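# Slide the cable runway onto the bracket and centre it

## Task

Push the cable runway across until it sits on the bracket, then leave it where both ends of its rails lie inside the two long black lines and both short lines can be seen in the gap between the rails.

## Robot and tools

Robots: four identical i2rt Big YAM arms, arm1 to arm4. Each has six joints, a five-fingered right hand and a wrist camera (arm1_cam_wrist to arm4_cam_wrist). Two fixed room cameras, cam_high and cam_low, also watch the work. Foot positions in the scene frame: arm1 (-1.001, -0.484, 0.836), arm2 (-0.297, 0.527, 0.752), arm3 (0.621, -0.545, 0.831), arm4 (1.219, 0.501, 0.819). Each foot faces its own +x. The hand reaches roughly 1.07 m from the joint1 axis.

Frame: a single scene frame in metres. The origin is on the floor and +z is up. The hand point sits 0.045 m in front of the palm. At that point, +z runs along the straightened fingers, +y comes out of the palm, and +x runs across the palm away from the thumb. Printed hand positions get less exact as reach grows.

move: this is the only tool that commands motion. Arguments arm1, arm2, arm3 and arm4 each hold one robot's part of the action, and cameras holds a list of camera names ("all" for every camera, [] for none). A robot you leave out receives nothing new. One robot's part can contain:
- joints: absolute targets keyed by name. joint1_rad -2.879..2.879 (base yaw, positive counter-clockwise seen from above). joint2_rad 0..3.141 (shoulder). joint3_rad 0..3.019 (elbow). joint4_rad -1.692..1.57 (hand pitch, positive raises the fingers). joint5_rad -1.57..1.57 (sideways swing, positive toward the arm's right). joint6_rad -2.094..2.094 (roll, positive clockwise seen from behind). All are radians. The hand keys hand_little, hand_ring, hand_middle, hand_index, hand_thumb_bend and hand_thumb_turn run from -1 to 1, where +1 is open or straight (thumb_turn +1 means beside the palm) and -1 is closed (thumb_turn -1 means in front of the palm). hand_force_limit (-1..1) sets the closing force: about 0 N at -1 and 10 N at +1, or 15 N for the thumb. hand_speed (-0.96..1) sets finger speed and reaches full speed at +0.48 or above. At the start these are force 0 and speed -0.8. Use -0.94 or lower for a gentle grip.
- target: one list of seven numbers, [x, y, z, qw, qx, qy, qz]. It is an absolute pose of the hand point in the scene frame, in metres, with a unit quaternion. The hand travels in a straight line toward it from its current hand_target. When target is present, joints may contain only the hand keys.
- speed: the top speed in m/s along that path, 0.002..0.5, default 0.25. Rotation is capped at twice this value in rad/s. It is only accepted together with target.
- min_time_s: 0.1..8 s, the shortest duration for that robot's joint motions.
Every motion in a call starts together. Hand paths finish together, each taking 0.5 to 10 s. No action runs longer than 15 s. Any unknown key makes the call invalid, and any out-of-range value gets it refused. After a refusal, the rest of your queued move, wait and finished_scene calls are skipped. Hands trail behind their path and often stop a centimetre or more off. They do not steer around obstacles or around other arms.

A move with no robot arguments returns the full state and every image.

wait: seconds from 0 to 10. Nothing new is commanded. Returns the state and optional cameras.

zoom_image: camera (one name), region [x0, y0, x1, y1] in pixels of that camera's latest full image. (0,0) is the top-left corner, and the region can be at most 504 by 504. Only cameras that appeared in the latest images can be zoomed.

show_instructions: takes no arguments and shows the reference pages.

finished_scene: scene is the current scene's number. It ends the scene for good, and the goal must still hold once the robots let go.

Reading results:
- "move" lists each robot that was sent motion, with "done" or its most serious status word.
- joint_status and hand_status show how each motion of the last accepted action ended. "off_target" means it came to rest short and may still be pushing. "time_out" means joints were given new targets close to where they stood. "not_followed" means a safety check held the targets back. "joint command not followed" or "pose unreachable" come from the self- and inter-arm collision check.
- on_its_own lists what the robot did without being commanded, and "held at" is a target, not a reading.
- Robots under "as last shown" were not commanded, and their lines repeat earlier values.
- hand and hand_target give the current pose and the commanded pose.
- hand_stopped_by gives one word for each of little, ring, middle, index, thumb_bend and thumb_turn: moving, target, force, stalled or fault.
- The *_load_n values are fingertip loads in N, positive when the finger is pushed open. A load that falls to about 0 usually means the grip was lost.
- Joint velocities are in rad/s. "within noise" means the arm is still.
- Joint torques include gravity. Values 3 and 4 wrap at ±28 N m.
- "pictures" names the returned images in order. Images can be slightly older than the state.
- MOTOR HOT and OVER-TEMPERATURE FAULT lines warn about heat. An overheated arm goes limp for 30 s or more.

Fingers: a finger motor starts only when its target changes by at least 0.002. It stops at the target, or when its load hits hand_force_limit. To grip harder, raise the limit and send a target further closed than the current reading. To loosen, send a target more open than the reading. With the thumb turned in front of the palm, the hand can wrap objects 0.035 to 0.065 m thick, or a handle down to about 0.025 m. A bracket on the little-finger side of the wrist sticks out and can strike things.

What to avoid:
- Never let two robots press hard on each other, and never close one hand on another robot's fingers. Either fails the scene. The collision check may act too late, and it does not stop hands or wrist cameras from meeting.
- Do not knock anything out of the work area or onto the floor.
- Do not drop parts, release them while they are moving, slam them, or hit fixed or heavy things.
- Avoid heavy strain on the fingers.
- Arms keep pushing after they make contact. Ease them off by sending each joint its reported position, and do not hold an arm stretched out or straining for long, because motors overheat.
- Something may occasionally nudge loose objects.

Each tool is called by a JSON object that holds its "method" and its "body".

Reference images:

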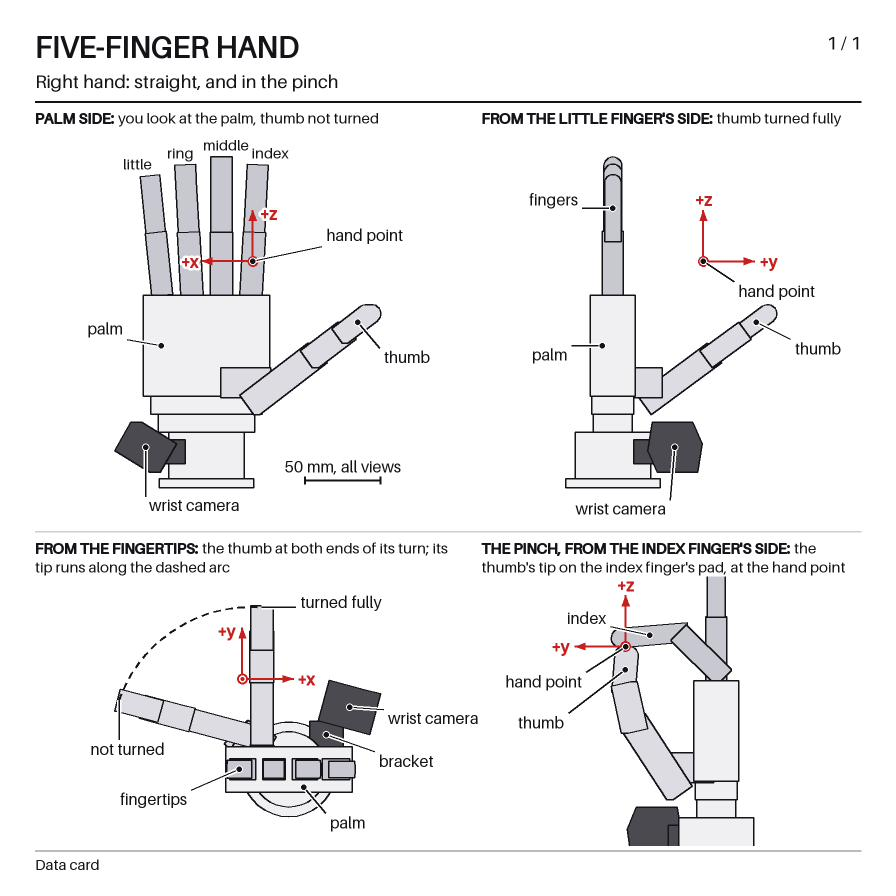

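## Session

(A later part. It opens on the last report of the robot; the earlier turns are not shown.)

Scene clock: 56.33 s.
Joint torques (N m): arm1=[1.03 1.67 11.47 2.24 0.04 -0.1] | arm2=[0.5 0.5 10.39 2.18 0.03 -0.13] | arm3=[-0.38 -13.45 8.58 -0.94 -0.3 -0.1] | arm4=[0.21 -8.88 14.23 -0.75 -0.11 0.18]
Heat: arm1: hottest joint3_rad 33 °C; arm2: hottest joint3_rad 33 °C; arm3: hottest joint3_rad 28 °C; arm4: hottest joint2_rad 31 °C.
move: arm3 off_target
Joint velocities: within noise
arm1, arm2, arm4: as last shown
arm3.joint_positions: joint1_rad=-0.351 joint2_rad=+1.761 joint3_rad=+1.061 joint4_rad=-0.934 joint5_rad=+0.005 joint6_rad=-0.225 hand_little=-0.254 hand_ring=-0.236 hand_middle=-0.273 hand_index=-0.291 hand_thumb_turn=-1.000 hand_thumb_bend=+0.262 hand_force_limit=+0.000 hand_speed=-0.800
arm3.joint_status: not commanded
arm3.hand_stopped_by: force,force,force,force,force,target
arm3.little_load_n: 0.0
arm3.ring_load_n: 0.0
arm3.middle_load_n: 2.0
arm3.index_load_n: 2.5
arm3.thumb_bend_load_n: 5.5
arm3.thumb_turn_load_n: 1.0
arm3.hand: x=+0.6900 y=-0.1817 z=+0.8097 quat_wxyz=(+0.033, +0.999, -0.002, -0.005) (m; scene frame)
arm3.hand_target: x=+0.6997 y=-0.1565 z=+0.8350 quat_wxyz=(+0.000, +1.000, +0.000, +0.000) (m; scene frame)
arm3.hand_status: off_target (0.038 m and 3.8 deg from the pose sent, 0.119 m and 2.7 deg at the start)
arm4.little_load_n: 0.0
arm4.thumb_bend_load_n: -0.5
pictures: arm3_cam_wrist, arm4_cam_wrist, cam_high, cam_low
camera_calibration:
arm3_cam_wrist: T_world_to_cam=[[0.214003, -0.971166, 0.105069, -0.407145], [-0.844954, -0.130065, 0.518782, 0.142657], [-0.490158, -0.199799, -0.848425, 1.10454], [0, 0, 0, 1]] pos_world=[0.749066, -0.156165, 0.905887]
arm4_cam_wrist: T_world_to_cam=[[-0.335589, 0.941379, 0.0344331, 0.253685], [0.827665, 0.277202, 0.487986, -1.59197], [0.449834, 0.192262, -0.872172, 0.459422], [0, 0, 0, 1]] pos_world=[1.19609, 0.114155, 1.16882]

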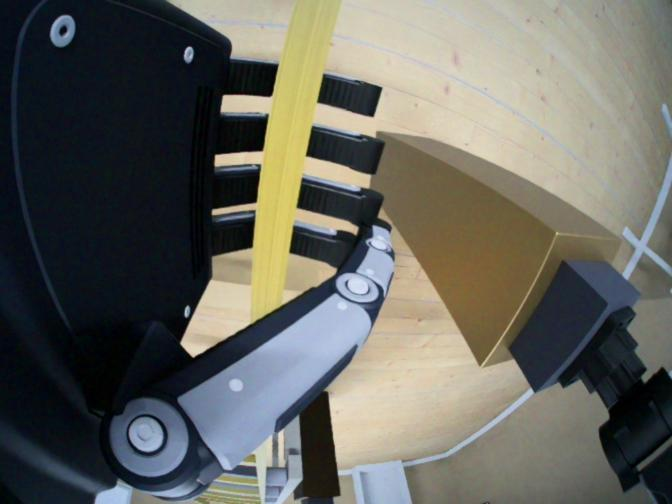

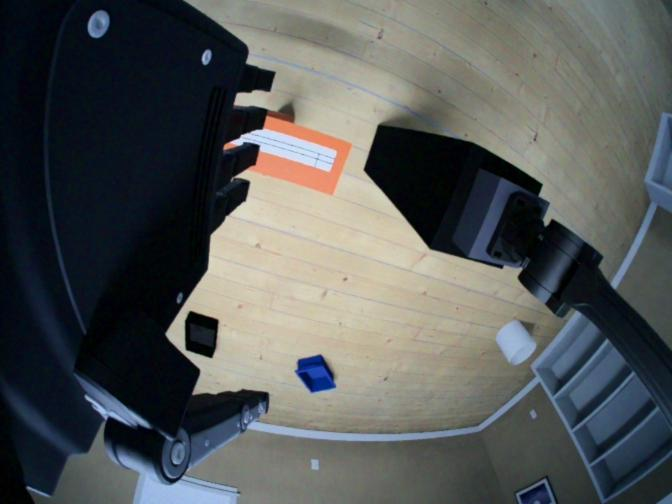

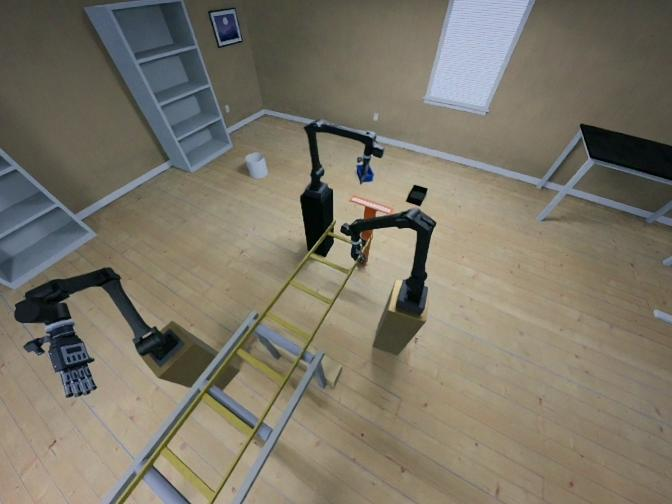

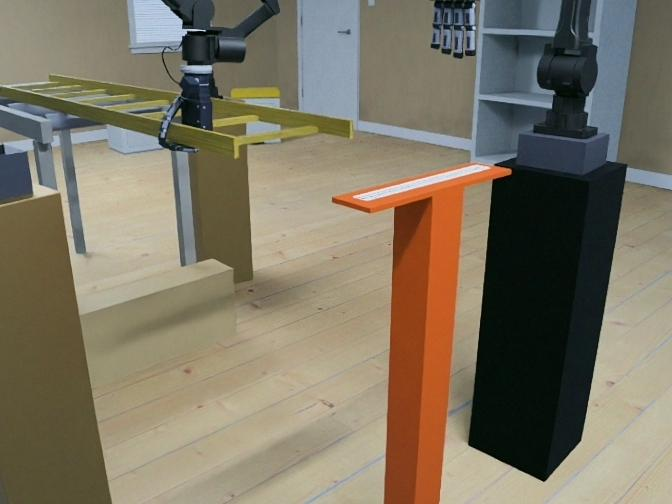

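{"method": "move", "body": {"arm3": {"target": [0.86, -0.138, 0.845, 0, 1, 0, 0], "speed": 0.08}, "cameras": ["arm3_cam_wrist", "arm4_cam_wrist", "cam_low", "cam_high"]}}

{"method": "zoom_image", "body": {"camera": "cam_low", "region": [200, 60, 520, 300]}}

Scene clock: 62.97 s.
Joint torques (N m): arm1=[0.85 1.55 11.44 2.21 0.03 -0.1] | arm2=[-0.09 1.67 10.44 2.09 0 -0.13] | arm3=[0.67 -15.97 10.97 -0.66 -0.59 -0.03] | arm4=[0.26 -8.88 14.26 -0.73 -0.11 0.18]
Heat: arm1: hottest joint3_rad 33 °C; arm2: hottest joint3_rad 33 °C; arm3: hottest joint3_rad 29 °C; arm4: hottest joint3_rad 32 °C.
move: arm3 off_target
Joint velocities: within noise
arm1, arm2, arm4: as last shown
arm3.joint_positions: joint1_rad=-0.651 joint2_rad=+1.916 joint3_rad=+1.286 joint4_rad=-1.048 joint5_rad=+0.011 joint6_rad=-0.521 hand_little=-0.254 hand_ring=-0.236 hand_middle=-0.273 hand_index=-0.291 hand_thumb_turn=-1.000 hand_thumb_bend=+0.262 hand_force_limit=+0.000 hand_speed=-0.800
arm3.joint_status: not commanded
arm3.hand_stopped_by: force,force,force,force,force,target
arm3.little_load_n: 0.0
arm3.ring_load_n: 0.0
arm3.middle_load_n: 2.0
arm3.index_load_n: 4.0
arm3.thumb_bend_load_n: 6.0
arm3.thumb_turn_load_n: 0.5
arm3.hand: x=+0.8411 y=-0.1798 z=+0.8093 quat_wxyz=(+0.051, +0.998, -0.004, -0.022) (m; scene frame)
arm3.hand_target: x=+0.8583 y=-0.1411 z=+0.8465 quat_wxyz=(+0.000, +1.000, +0.000, +0.000) (m; scene frame)
arm3.hand_status: off_target (0.058 m and 6.4 deg from the pose sent, 0.179 m and 3.8 deg at the start)
arm4.index_load_n: -0.5
arm4.thumb_bend_load_n: 0.0
pictures: arm3_cam_wrist, arm4_cam_wrist, cam_high, cam_low
camera_calibration:
arm3_cam_wrist: T_world_to_cam=[[0.213875, -0.967913, 0.131919, -0.458649], [-0.826761, -0.107425, 0.5522, 0.232412], [-0.52031, -0.227168, -0.823208, 1.17875], [0, 0, 0, 1]] pos_world=[0.903561, -0.151191, 0.902526]
arm4_cam_wrist: T_world_to_cam=[[-0.335589, 0.941379, 0.0344331, 0.253685], [0.827665, 0.277202, 0.487986, -1.59197], [0.449834, 0.192262, -0.872172, 0.459422], [0, 0, 0, 1]] pos_world=[1.19609, 0.114155, 1.16882]

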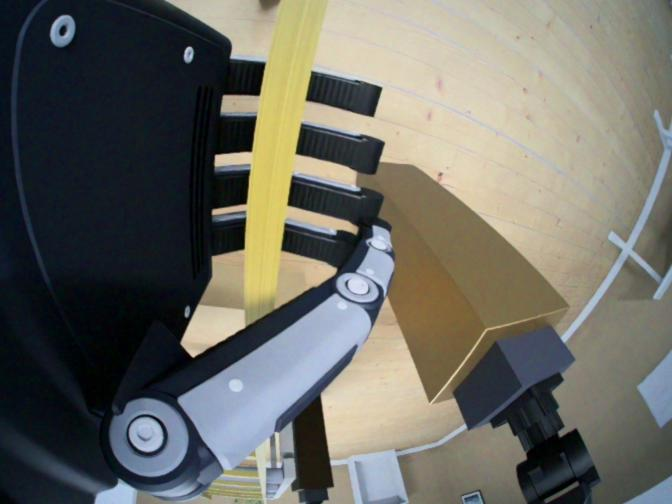

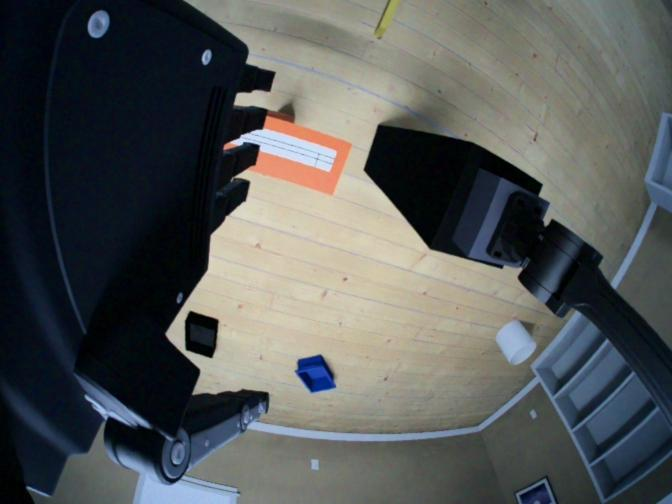

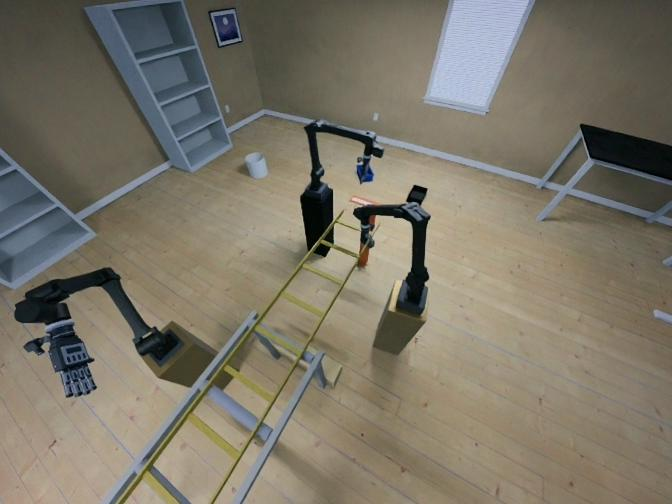

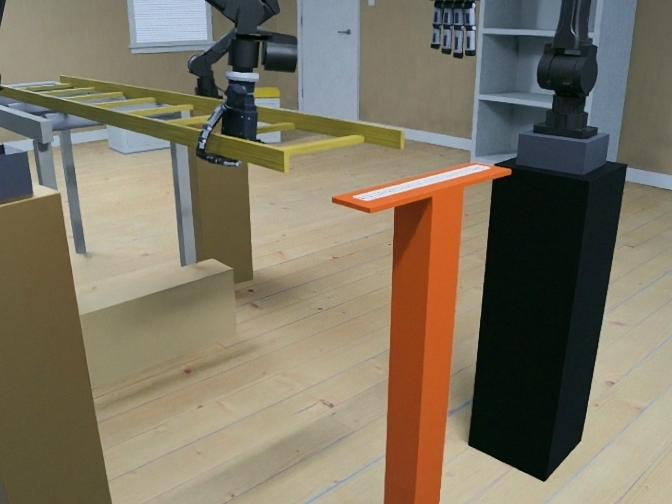

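Scaled by 1.575 from the camera's 672x504 image, which has a finer 960x720 frame.

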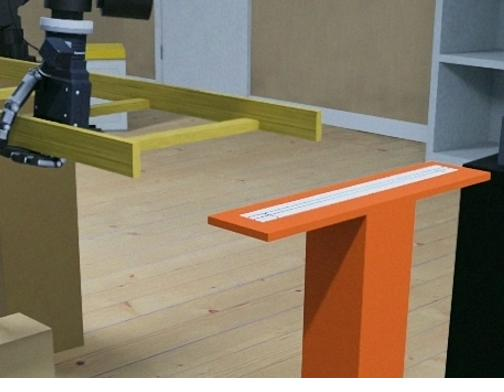

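{"method": "move", "body": {"arm3": {"target": [0.93, -0.13, 0.885, 0, 1, 0, 0], "speed": 0.08}, "cameras": ["arm3_cam_wrist", "arm4_cam_wrist", "cam_low", "cam_high"]}}

{"method": "zoom_image", "body": {"camera": "cam_low", "region": [200, 60, 520, 300]}}

{"method": "zoom_image", "body": {"camera": "arm4_cam_wrist", "region": [220, 0, 420, 200]}}

Scene clock: 67.13 s.
Joint torques (N m): arm1=[1.03 1.61 11.45 2.29 0.02 -0.1] | arm2=[0.09 1.38 10.58 2.19 -0.03 -0.12] | arm3=[0.32 -20.48 13.33 -2.26 -0.66 -0.08] | arm4=[0.15 -8.82 14.26 -0.75 -0.11 0.18]
Heat: arm1: hottest joint3_rad 34 °C; arm2: hottest joint3_rad 33 °C; arm3: hottest joint3_rad 30 °C; arm4: hottest joint3_rad 32 °C.
move: arm3 off_target
Joint velocities: within noise
arm1.joint_positions: joint1_rad=-0.179 joint2_rad=+0.616 joint3_rad=+1.343 joint4_rad=-1.162 joint5_rad=+0.207 joint6_rad=-0.998 hand_little=+1.000 hand_ring=+1.000 hand_middle=+1.000 hand_index=+1.000 hand_thumb_turn=+1.000 hand_thumb_bend=+1.000 hand_force_limit=+0.000 hand_speed=-0.800
arm1.joint_status: not commanded
arm1.hand_stopped_by: target,target,target,target,target,target
arm1.little_load_n: 0.0
arm1.ring_load_n: 0.0
arm1.middle_load_n: 0.0
arm1.index_load_n: 0.0
arm1.thumb_bend_load_n: 0.0
arm1.thumb_turn_load_n: 0.0
arm1.hand: x=-0.8576 y=-0.2730 z=+1.3336 quat_wxyz=(-0.370, +0.808, +0.230, +0.397) (m; scene frame)
arm1.hand_target: x=-0.8581 y=-0.2744 z=+1.3455 quat_wxyz=(-0.380, +0.801, +0.226, +0.403) (m; scene frame)
arm1.hand_status: not commanded
arm2.joint_positions: joint1_rad=-0.281 joint2_rad=+0.626 joint3_rad=+1.356 joint4_rad=-1.179 joint5_rad=+0.125 joint6_rad=-1.343 hand_little=+1.000 hand_ring=+1.000 hand_middle=+1.000 hand_index=+1.000 hand_thumb_turn=+1.000 hand_thumb_bend=+1.000 hand_force_limit=+0.000 hand_speed=-0.800
arm2.joint_status: not commanded
arm2.hand_stopped_by: target,target,target,target,target,target
arm2.little_load_n: 0.0
arm2.ring_load_n: 0.0
arm2.middle_load_n: 0.0
arm2.index_load_n: 0.0
arm2.thumb_bend_load_n: -0.5
arm2.thumb_turn_load_n: 0.0
arm2.hand: x=-0.4598 y=+0.3158 z=+1.2611 quat_wxyz=(+0.436, +0.366, -0.763, +0.306) (m; scene frame)
arm2.hand_target: x=-0.4591 y=+0.3174 z=+1.2720 quat_wxyz=(+0.443, +0.363, -0.758, +0.313) (m; scene frame)
arm2.hand_status: not commanded
arm3.joint_positions: joint1_rad=-0.746 joint2_rad=+2.008 joint3_rad=+1.446 joint4_rad=-1.153 joint5_rad=+0.013 joint6_rad=-0.616 hand_little=-0.254 hand_ring=-0.236 hand_middle=-0.273 hand_index=-0.291 hand_thumb_turn=-1.000 hand_thumb_bend=+0.262 hand_force_limit=+0.000 hand_speed=-0.800
arm3.joint_status: not commanded
arm3.hand_stopped_by: force,force,force,force,force,target
arm3.little_load_n: 0.0
arm3.ring_load_n: 0.0
arm3.middle_load_n: 2.0
arm3.index_load_n: 7.5
arm3.thumb_bend_load_n: 5.5
arm3.thumb_turn_load_n: 1.0
arm3.hand: x=+0.9009 y=-0.1778 z=+0.8150 quat_wxyz=(+0.065, +0.997, -0.003, -0.037) (m; scene frame)
arm3.hand_target: x=+0.9254 y=-0.1367 z=+0.8852 quat_wxyz=(-0.001, +1.000, +0.001, +0.001) (m; scene frame)
arm3.hand_status: off_target (0.090 m and 8.5 deg from the pose sent, 0.127 m and 6.4 deg at the start; pose on its path clipped on 2 of 55 steps)
arm4: as last shown
arm4.index_load_n: 0.0
pictures: arm3_cam_wrist, arm4_cam_wrist, cam_high, cam_low
camera_calibration:
arm3_cam_wrist: T_world_to_cam=[[0.217444, -0.964078, 0.15255, -0.489558], [-0.810339, -0.091179, 0.578824, 0.245416], [-0.544122, -0.249479, -0.801056, 1.21448], [0, 0, 0, 1]] pos_world=[0.966146, -0.146608, 0.905495]
arm4_cam_wrist: T_world_to_cam=[[-0.335589, 0.941379, 0.0344331, 0.253685], [0.827665, 0.277202, 0.487986, -1.59197], [0.449834, 0.192262, -0.872172, 0.459422], [0, 0, 0, 1]] pos_world=[1.19609, 0.114155, 1.16882]

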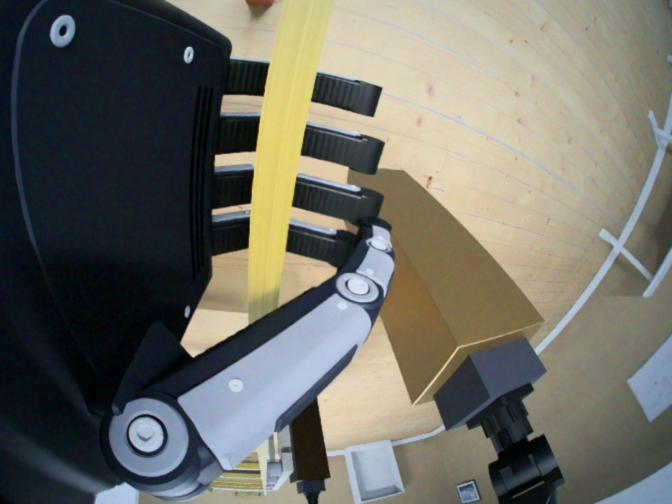

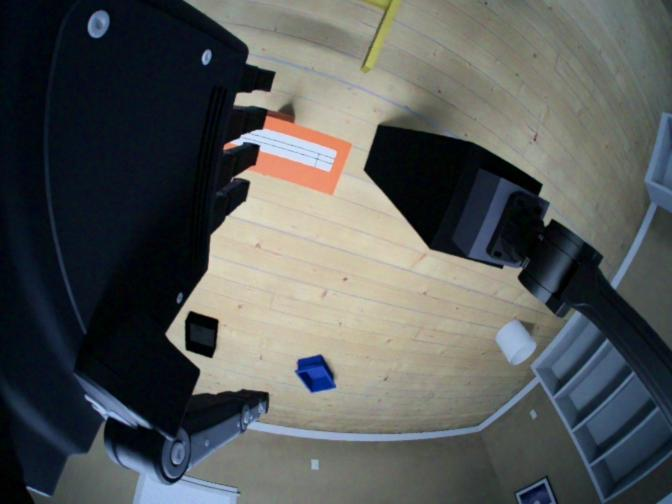

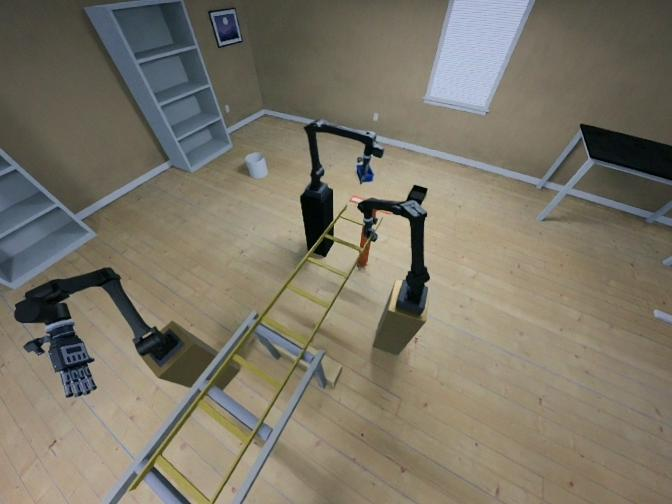

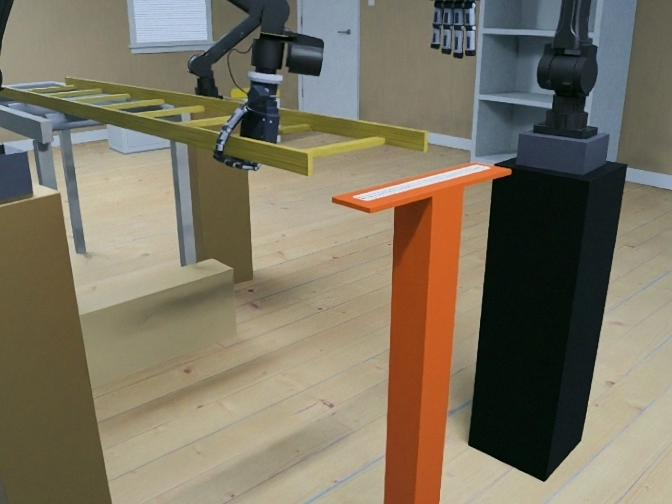

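Scaled by 1.575 from the camera's 672x504 image, which has a finer 960x720 frame.

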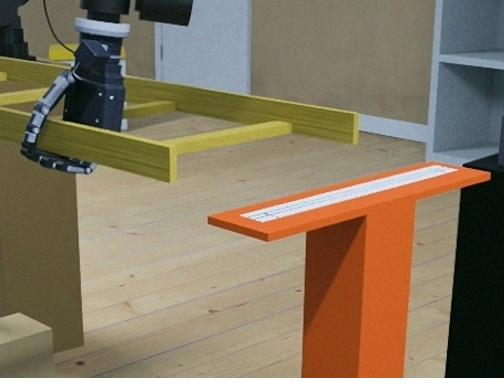

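Scaled by 2.520 from the camera's 672x504 image, which has a finer 960x720 frame.

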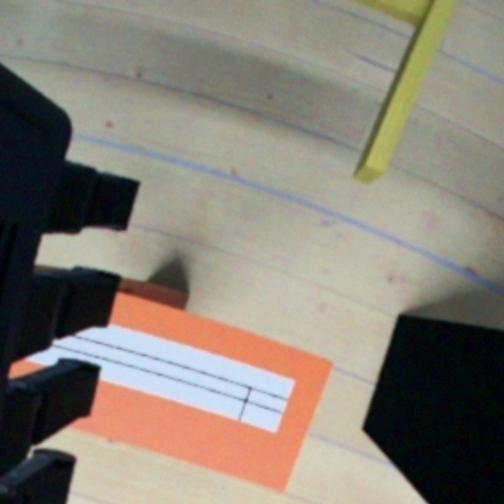

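{"method": "zoom_image", "body": {"camera": "cam_low", "region": [330, 155, 430, 220]}}

{"method": "zoom_image", "body": {"camera": "cam_low", "region": [420, 150, 520, 215]}}

Scaled by 5.040 from the camera's 672x504 image, which has a finer 960x720 frame.

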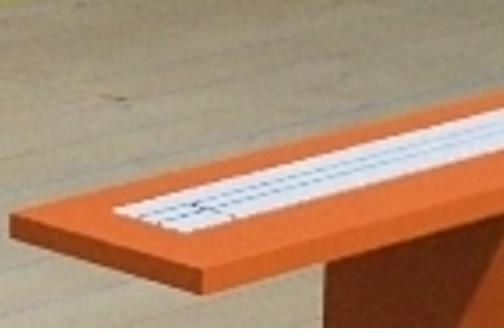

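Scaled by 5.040 from the camera's 672x504 image, which has a finer 960x720 frame.

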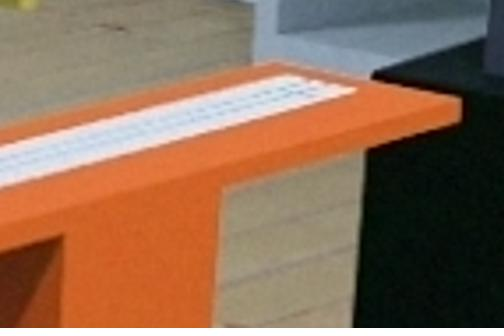

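{"method": "move", "body": {"arm3": {"target": [1.005, -0.135, 0.895, 0, 1, 0, 0], "speed": 0.08}, "cameras": ["arm3_cam_wrist", "arm4_cam_wrist", "cam_low", "cam_high"]}}

{"method": "zoom_image", "body": {"camera": "cam_low", "region": [280, 100, 520, 280]}}

{"method": "zoom_image", "body": {"camera": "arm4_cam_wrist", "region": [220, 0, 420, 200]}}

{"method": "zoom_image", "body": {"camera": "arm3_cam_wrist", "region": [200, 0, 360, 100]}}

Scene clock: 76.67 s.
Joint torques (N m): arm1=[1.03 1.49 11.4 2.17 0.06 -0.09] | arm2=[0.67 1.61 10.59 1.95 0.02 -0.11] | arm3=[0.97 -22.71 13.64 -2.65 -0.5 -0.05] | arm4=[0.21 -8.82 14.22 -0.72 -0.11 0.17]
Heat: arm1: hottest joint3_rad 34 °C; arm2: hottest joint3_rad 33 °C; arm3: hottest joint3_rad 31 °C; arm4: hottest joint3_rad 32 °C.
move: arm3 off_target
Joint velocities: within noise
arm1, arm2: as last shown
arm2.thumb_bend_load_n: 0.0
arm3.joint_positions: joint1_rad=-0.851 joint2_rad=+2.114 joint3_rad=+1.628 joint4_rad=-1.232 joint5_rad=+0.009 joint6_rad=-0.719 hand_little=-0.254 hand_ring=-0.236 hand_middle=-0.273 hand_index=-0.291 hand_thumb_turn=-1.000 hand_thumb_bend=+0.262 hand_force_limit=+0.000 hand_speed=-0.800
arm3.joint_status: not commanded
arm3.hand_stopped_by: force,force,force,force,force,target
arm3.little_load_n: 0.0
arm3.ring_load_n: 0.0
arm3.middle_load_n: 2.0
arm3.index_load_n: 7.5
arm3.thumb_bend_load_n: 5.5
arm3.thumb_turn_load_n: 1.0
arm3.hand: x=+0.9738 y=-0.1777 z=+0.8152 quat_wxyz=(+0.060, +0.997, -0.004, -0.045) (m; scene frame)
arm3.hand_target: x=+0.9991 y=-0.1417 z=+0.8946 quat_wxyz=(-0.001, +1.000, +0.001, +0.001) (m; scene frame)
arm3.hand_status: off_target (0.096 m and 8.6 deg from the pose sent, 0.138 m and 8.5 deg at the start; pose on its path clipped on 28 of 60 steps)
arm4.joint_positions: joint1_rad=-0.133 joint2_rad=+1.482 joint3_rad=+1.473 joint4_rad=-1.605 joint5_rad=-0.004 joint6_rad=-0.018 hand_little=+1.000 hand_ring=+1.000 hand_middle=+1.000 hand_index=+1.000 hand_thumb_turn=+1.000 hand_thumb_bend=+1.000 hand_force_limit=+0.000 hand_speed=-0.800
arm4.joint_status: not commanded
arm4.hand_stopped_by: target,target,target,target,target,target
arm4.little_load_n: 0.0
arm4.ring_load_n: 0.0
arm4.middle_load_n: 0.0
arm4.index_load_n: 0.0
arm4.thumb_bend_load_n: 0.0
arm4.thumb_turn_load_n: 0.5
arm4.hand: x=+1.2511 y=+0.1357 z=+1.0635 quat_wxyz=(+0.001, +0.009, -1.000, -0.022) (m; scene frame)
arm4.hand_target: x=+1.2498 y=+0.1209 z=+1.0799 quat_wxyz=(+0.000, +0.000, -1.000, +0.001) (m; scene frame)
arm4.hand_status: not commanded
pictures: arm3_cam_wrist, arm4_cam_wrist, cam_high, cam_low
camera_calibration:
arm3_cam_wrist: T_world_to_cam=[[0.216352, -0.966318, 0.139361, -0.494006], [-0.800698, -0.0939429, 0.591656, 0.284074], [-0.558636, -0.239592, -0.794054, 1.26452], [0, 0, 0, 1]] pos_world=[1.04074, -0.147712, 0.904866]
arm4_cam_wrist: T_world_to_cam=[[-0.335589, 0.941379, 0.0344331, 0.253685], [0.827665, 0.277202, 0.487986, -1.59197], [0.449834, 0.192262, -0.872172, 0.459422], [0, 0, 0, 1]] pos_world=[1.19609, 0.114155, 1.16882]

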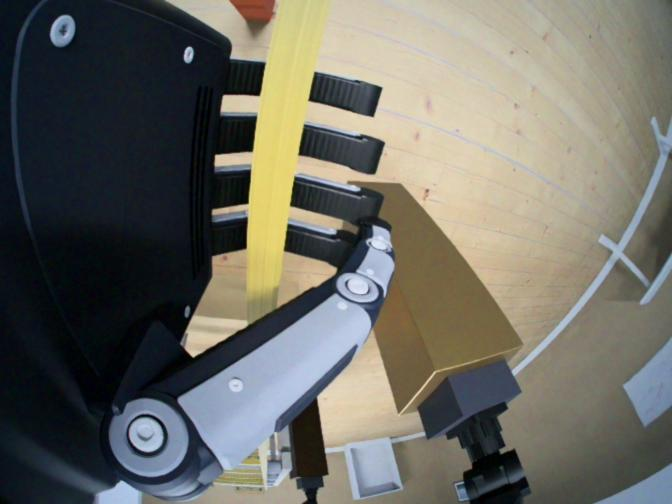

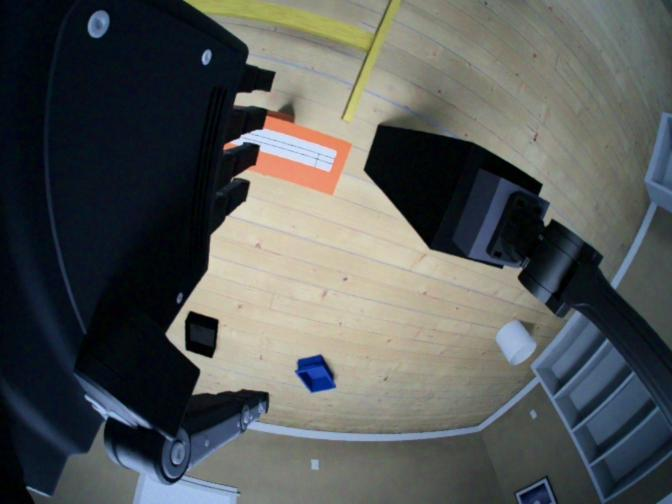

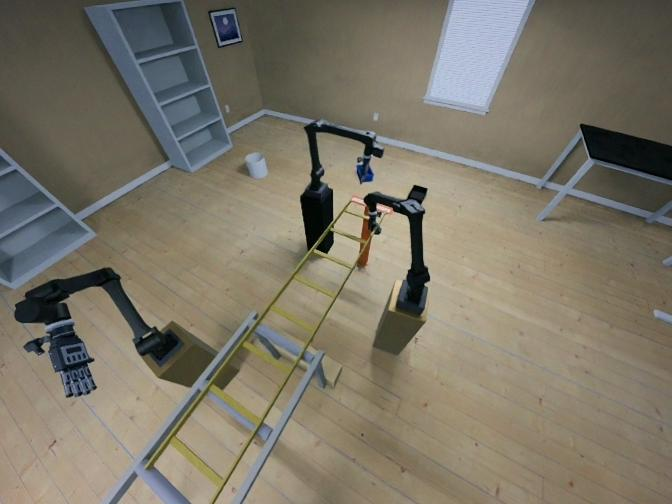

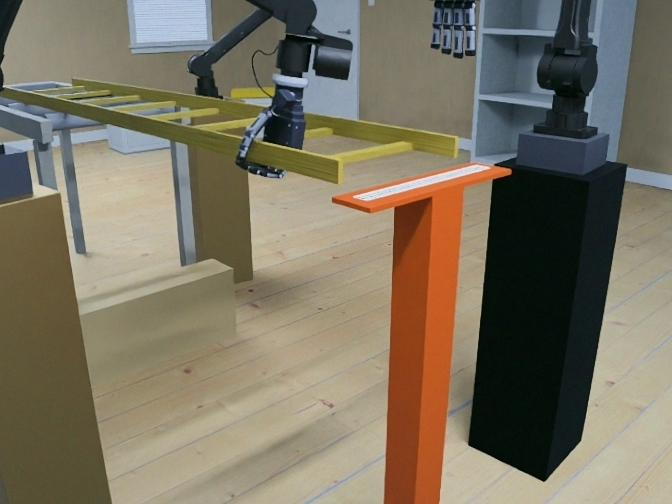

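Scaled by 2.100 from the camera's 672x504 image, which has a finer 960x720 frame.

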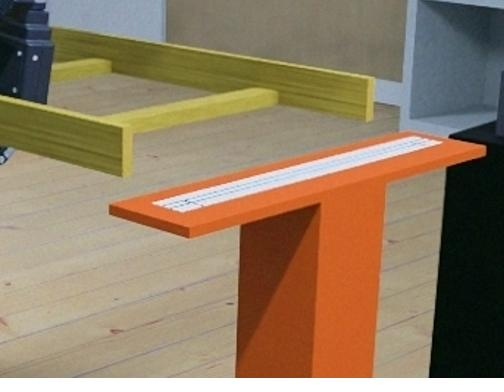

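Scaled by 2.520 from the camera's 672x504 image, which has a finer 960x720 frame.

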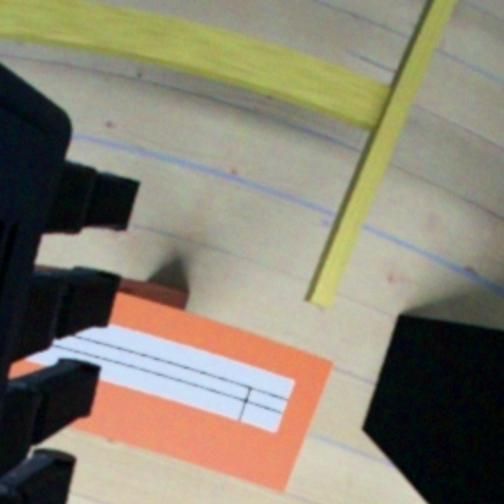

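Scaled by 3.150 from the camera's 672x504 image, which has a finer 960x720 frame.

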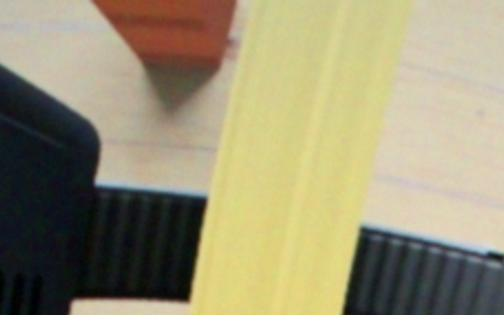

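{"method": "move", "body": {"arm3": {"target": [1.042, -0.140, 0.893, 0, 1, 0, 0], "speed": 0.06}, "cameras": ["arm3_cam_wrist", "arm4_cam_wrist", "cam_low"]}}

{"method": "zoom_image", "body": {"camera": "cam_low", "region": [280, 100, 520, 280]}}

{"method": "zoom_image", "body": {"camera": "arm4_cam_wrist", "region": [220, 0, 420, 200]}}

{"method": "zoom_image", "body": {"camera": "arm3_cam_wrist", "region": [200, 0, 360, 100]}}

Scene clock: 80.07 s.
Joint torques (N m): arm1=[0.62 1.73 11.36 2.25 0.05 -0.11] | arm2=[0.03 1.26 10.55 2.07 -0.02 -0.14] | arm3=[-0.38 -23.71 13.37 -2.39 -0.24 -0.14] | arm4=[0.21 -8.82 14.27 -0.73 -0.11 0.17]
Heat: arm1: hottest joint3_rad 34 °C; arm2: hottest joint3_rad 34 °C; arm3: hottest joint3_rad 32 °C; arm4: hottest joint3_rad 33 °C.
move: arm3 off_target
Joint velocities: within noise
arm1, arm2, arm4: as last shown
arm3.joint_positions: joint1_rad=-0.883 joint2_rad=+2.175 joint3_rad=+1.701 joint4_rad=-1.252 joint5_rad=+0.004 joint6_rad=-0.755 hand_little=-0.254 hand_ring=-0.236 hand_middle=-0.273 hand_index=-0.291 hand_thumb_turn=-1.000 hand_thumb_bend=+0.262 hand_force_limit=+0.000 hand_speed=-0.800
arm3.joint_status: not commanded
arm3.hand_stopped_by: force,force,force,force,force,target
arm3.little_load_n: 0.0
arm3.ring_load_n: 0.0
arm3.middle_load_n: 2.0
arm3.index_load_n: 8.0
arm3.thumb_bend_load_n: 5.5
arm3.thumb_turn_load_n: 0.5
arm3.hand: x=+0.9988 y=-0.1776 z=+0.8041 quat_wxyz=(+0.060, +0.997, -0.003, -0.052) (m; scene frame)
arm3.hand_target: x=+1.0332 y=-0.1490 z=+0.8878 quat_wxyz=(+0.000, +1.000, +0.000, +0.002) (m; scene frame)
arm3.hand_status: off_target (0.106 m and 9.1 deg from the pose sent, 0.110 m and 8.6 deg at the start; pose on its path clipped on 34 of 47 steps)
arm4.thumb_turn_load_n: 0.0
pictures: arm3_cam_wrist, arm4_cam_wrist, cam_low
camera_calibration:
arm3_cam_wrist: T_world_to_cam=[[0.220675, -0.965844, 0.135821, -0.499049], [-0.792405, -0.0963446, 0.602338, 0.293234], [-0.568679, -0.240547, -0.786601, 1.27355], [0, 0, 0, 1]] pos_world=[1.06673, -0.147404, 0.89293]
arm4_cam_wrist: T_world_to_cam=[[-0.335589, 0.941379, 0.0344331, 0.253685], [0.827665, 0.277202, 0.487986, -1.59197], [0.449834, 0.192262, -0.872172, 0.459422], [0, 0, 0, 1]] pos_world=[1.19609, 0.114155, 1.16882]

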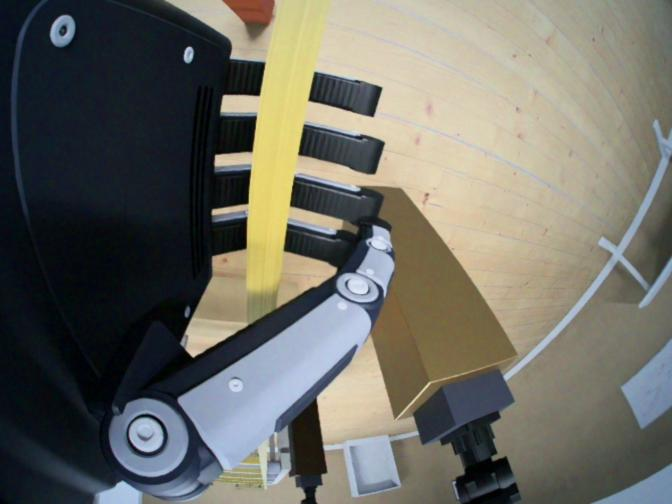

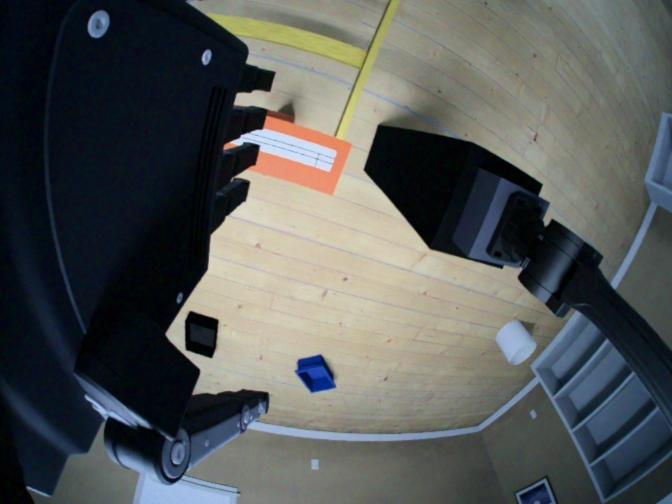

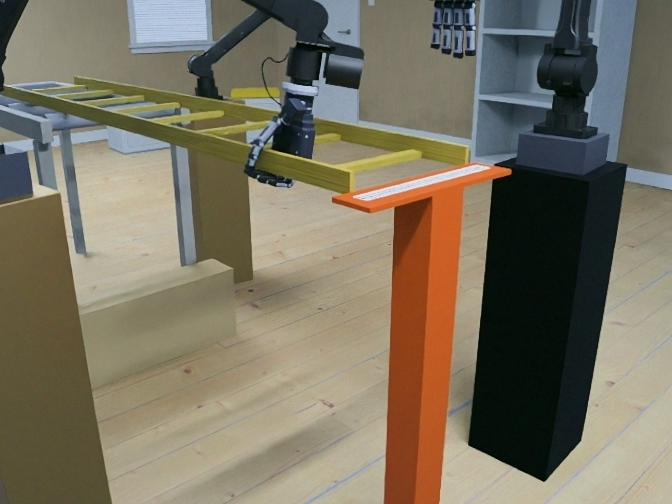

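Scaled by 2.100 from the camera's 672x504 image, which has a finer 960x720 frame.

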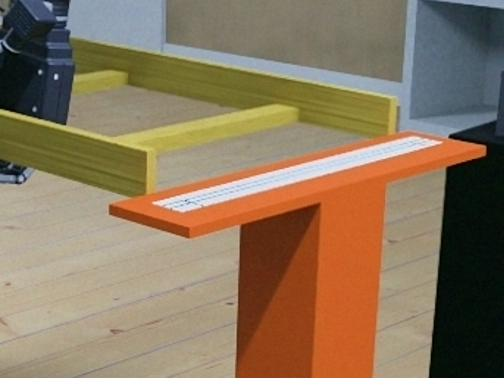

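Scaled by 2.520 from the camera's 672x504 image, which has a finer 960x720 frame.

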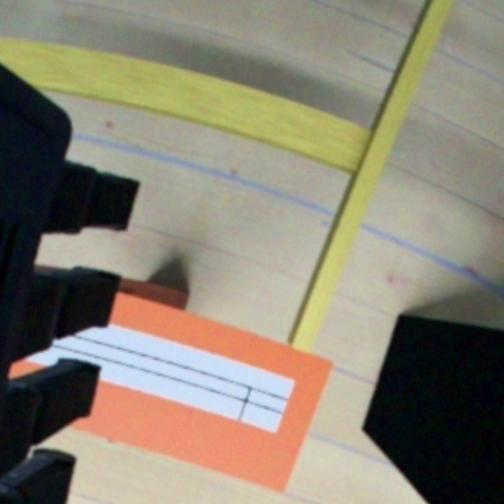

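Scaled by 3.150 from the camera's 672x504 image, which has a finer 960x720 frame.

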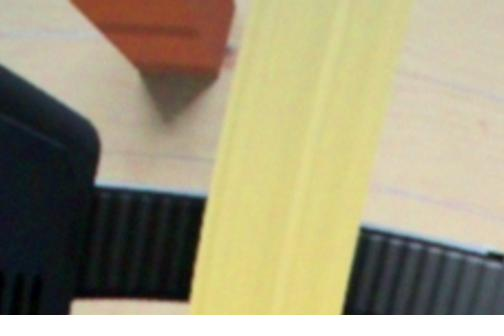

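{"method": "move", "body": {"arm4": {"target": [1.02, 0.140, 0.96, 0, 0, 1, 0], "speed": 0.2, "joints": {"hand_thumb_turn": -1}}, "arm3": {"target": [0.998, -0.16, 0.895, 0, 1, 0, 0], "speed": 0.1}, "cameras": ["arm4_cam_wrist", "cam_low", "cam_high"]}}

{"method": "zoom_image", "body": {"camera": "cam_low", "region": [280, 100, 520, 280]}}

Scene clock: 91.57 s.
Joint torques (N m): arm1=[0.62 1.73 11.45 2.17 0.04 -0.12] | arm2=[0.03 1.08 10.58 2.15 0.03 -0.14] | arm3=[1.26 -26.7 7.72 -1.72 -0.04 0.11] | arm4=[0.79 -9.93 8.92 0.28 -0.07 -0.06]
Heat: arm1: hottest joint3_rad 34 °C; arm2: hottest joint3_rad 34 °C; arm3: hottest joint3_rad 34 °C; arm4: hottest joint3_rad 33 °C.
move: arm3 off_target; arm4 done
Joint velocities: within noise
arm1, arm2: as last shown
arm1.thumb_turn_load_n: -0.5
arm3.joint_positions: joint1_rad=-0.873 joint2_rad=+2.116 joint3_rad=+1.630 joint4_rad=-1.212 joint5_rad=-0.004 joint6_rad=-0.749 hand_little=-0.254 hand_ring=-0.236 hand_middle=-0.273 hand_index=-0.291 hand_thumb_turn=-1.000 hand_thumb_bend=+0.262 hand_force_limit=+0.000 hand_speed=-0.800
arm3.joint_status: not commanded
arm3.hand_stopped_by: force,force,force,force,force,target
arm3.little_load_n: 0.0
arm3.ring_load_n: 0.0
arm3.middle_load_n: 2.0
arm3.index_load_n: 7.5
arm3.thumb_bend_load_n: 5.5
arm3.thumb_turn_load_n: 0.5
arm3.hand: x=+0.9856 y=-0.1809 z=+0.8123 quat_wxyz=(+0.047, +0.998, -0.001, -0.045) (m; scene frame)
arm3.hand_target: x=+0.9951 y=-0.1636 z=+0.8903 quat_wxyz=(+0.000, +1.000, +0.000, +0.000) (m; scene frame)
arm3.hand_status: off_target (0.086 m and 7.5 deg from the pose sent, 0.093 m and 9.1 deg at the start)
arm4.joint_positions: joint1_rad=-0.637 joint2_rad=+1.618 joint3_rad=+1.373 joint4_rad=-1.331 joint5_rad=-0.003 joint6_rad=-0.490 hand_little=+1.000 hand_ring=+1.000 hand_middle=+1.000 hand_index=+1.000 hand_thumb_turn=-1.000 hand_thumb_bend=+1.000 hand_force_limit=+0.000 hand_speed=-0.800
arm4.joint_status: all done
arm4.hand_stopped_by: target,target,target,target,target,target
arm4.little_load_n: 0.0
arm4.ring_load_n: 0.0
arm4.middle_load_n: 0.0
arm4.index_load_n: 0.0
arm4.thumb_bend_load_n: 0.0
arm4.thumb_turn_load_n: 0.0
arm4.hand: x=+1.0221 y=+0.1432 z=+0.9647 quat_wxyz=(+0.000, -0.006, -1.000, -0.002) (m; scene frame)
arm4.hand_target: x=+1.0200 y=+0.1400 z=+0.9601 quat_wxyz=(+0.000, +0.000, -1.000, +0.000) (m; scene frame)
arm4.hand_status: done (0.006 m and 0.7 deg from the pose sent, 0.253 m and 2.7 deg at the start)
pictures: arm4_cam_wrist, cam_high, cam_low
camera_calibration:
arm4_cam_wrist: T_world_to_cam=[[-0.306187, 0.951963, -0.00395508, 0.178568], [0.83563, 0.270755, 0.477927, -1.35392], [0.45604, 0.14303, -0.87839, 0.481534], [0, 0, 0, 1]] pos_world=[0.966454, 0.127718, 1.07076]

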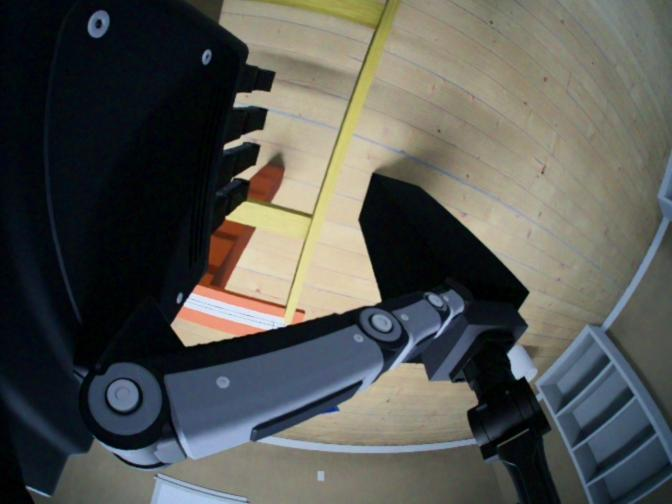

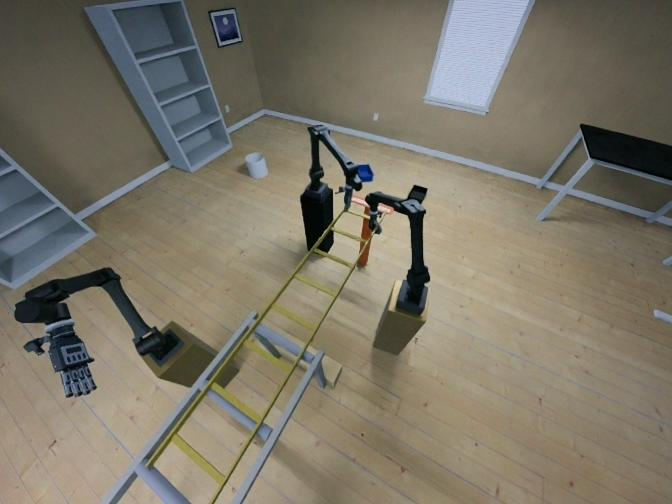

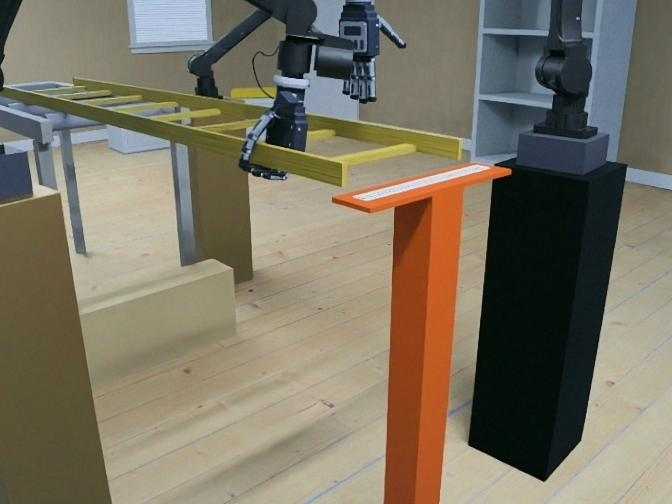

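Scaled by 2.100 from the camera's 672x504 image, which has a finer 960x720 frame.

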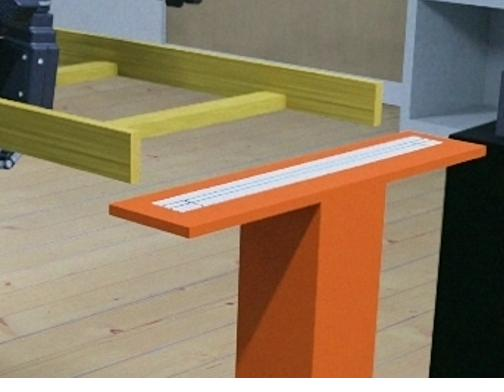

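{"method": "move", "body": {"arm4": {"target": [1.005, 0.140, 0.818, 0, 0, 1, 0], "speed": 0.15}, "cameras": ["arm4_cam_wrist", "cam_low"]}}

{"method": "zoom_image", "body": {"camera": "cam_low", "region": [220, 60, 480, 220]}}

{"method": "zoom_image", "body": {"camera": "arm4_cam_wrist", "region": [180, 0, 500, 360]}}

Scene clock: 94.70 s.
Joint torques (N m): arm1=[0.67 1.55 11.49 2.28 0.04 -0.12] | arm2=[0.5 1.26 10.63 2.1 -0.03 -0.06] | arm3=[1.2 -26.17 7.66 -1.83 -0.06 0.11] | arm4=[0.03 -10.99 7.19 0.25 -0.07 -0.08]
Heat: arm1: hottest joint3_rad 35 °C; arm2: hottest joint3_rad 34 °C; arm3: hottest joint3_rad 34 °C; arm4: hottest joint3_rad 33 °C.
move: arm4 done
Joint velocities: within noise
arm1, arm2, arm3: as last shown
arm1.thumb_turn_load_n: 0.0
arm4.joint_positions: joint1_rad=-0.653 joint2_rad=+1.791 joint3_rad=+1.199 joint4_rad=-0.981 joint5_rad=-0.003 joint6_rad=-0.515 hand_little=+1.000 hand_ring=+1.000 hand_middle=+1.000 hand_index=+1.000 hand_thumb_turn=-1.000 hand_thumb_bend=+1.000 hand_force_limit=+0.000 hand_speed=-0.800
arm4.joint_status: not commanded
arm4.hand_stopped_by: target,target,target,target,target,target
arm4.little_load_n: 0.0
arm4.ring_load_n: 0.0
arm4.middle_load_n: 0.0
arm4.index_load_n: 0.0
arm4.thumb_bend_load_n: 0.0
arm4.thumb_turn_load_n: 0.0
arm4.hand: x=+1.0087 y=+0.1380 z=+0.8239 quat_wxyz=(+0.001, -0.002, -1.000, +0.000) (m; scene frame)
arm4.hand_target: x=+1.0052 y=+0.1401 z=+0.8180 quat_wxyz=(+0.000, +0.000, -1.000, +0.000) (m; scene frame)
arm4.hand_status: done (0.007 m and 0.3 deg from the pose sent, 0.148 m and 0.7 deg at the start)
pictures: arm4_cam_wrist, cam_low
camera_calibration:
arm4_cam_wrist: T_world_to_cam=[[-0.314186, 0.949336, -0.00687652, 0.189702], [0.834297, 0.279556, 0.475181, -1.27157], [0.453029, 0.143558, -0.879861, 0.368844], [0, 0, 0, 1]] pos_world=[0.953369, 0.122433, 0.93006]

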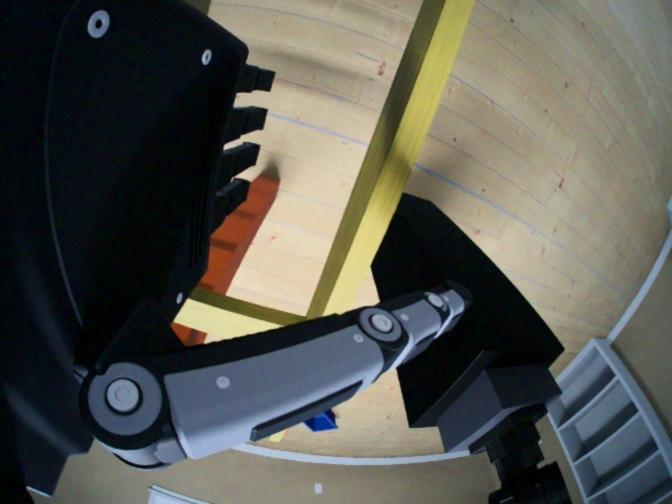

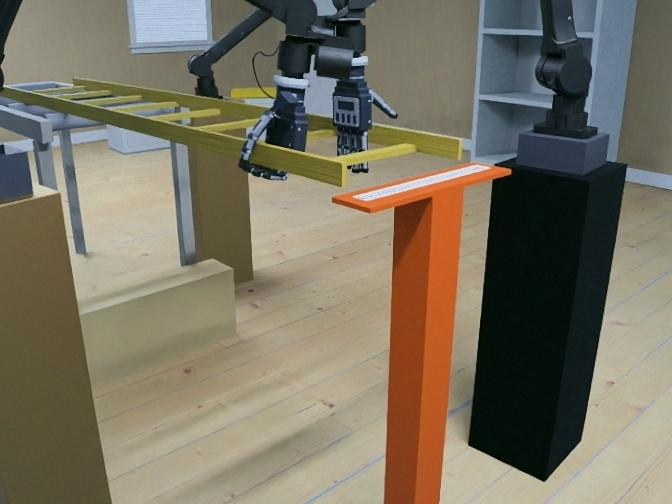

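Scaled by 1.938 from the camera's 672x504 image, which has a finer 960x720 frame.

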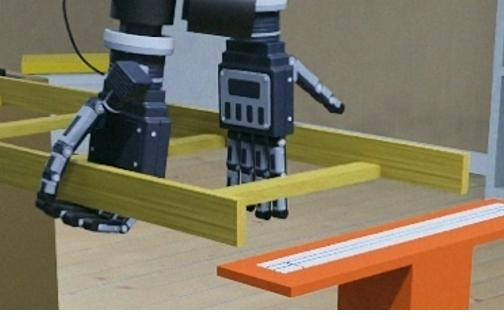

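Scaled by 1.400 from the camera's 672x504 image, which has a finer 960x720 frame.

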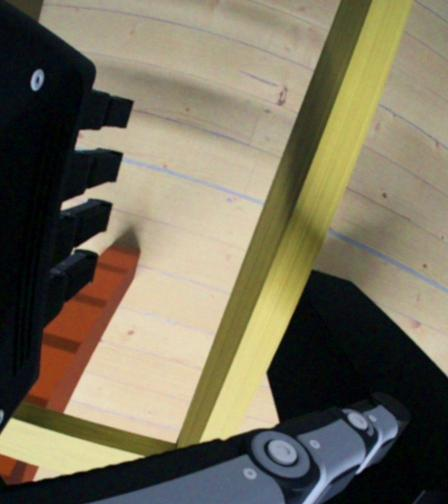

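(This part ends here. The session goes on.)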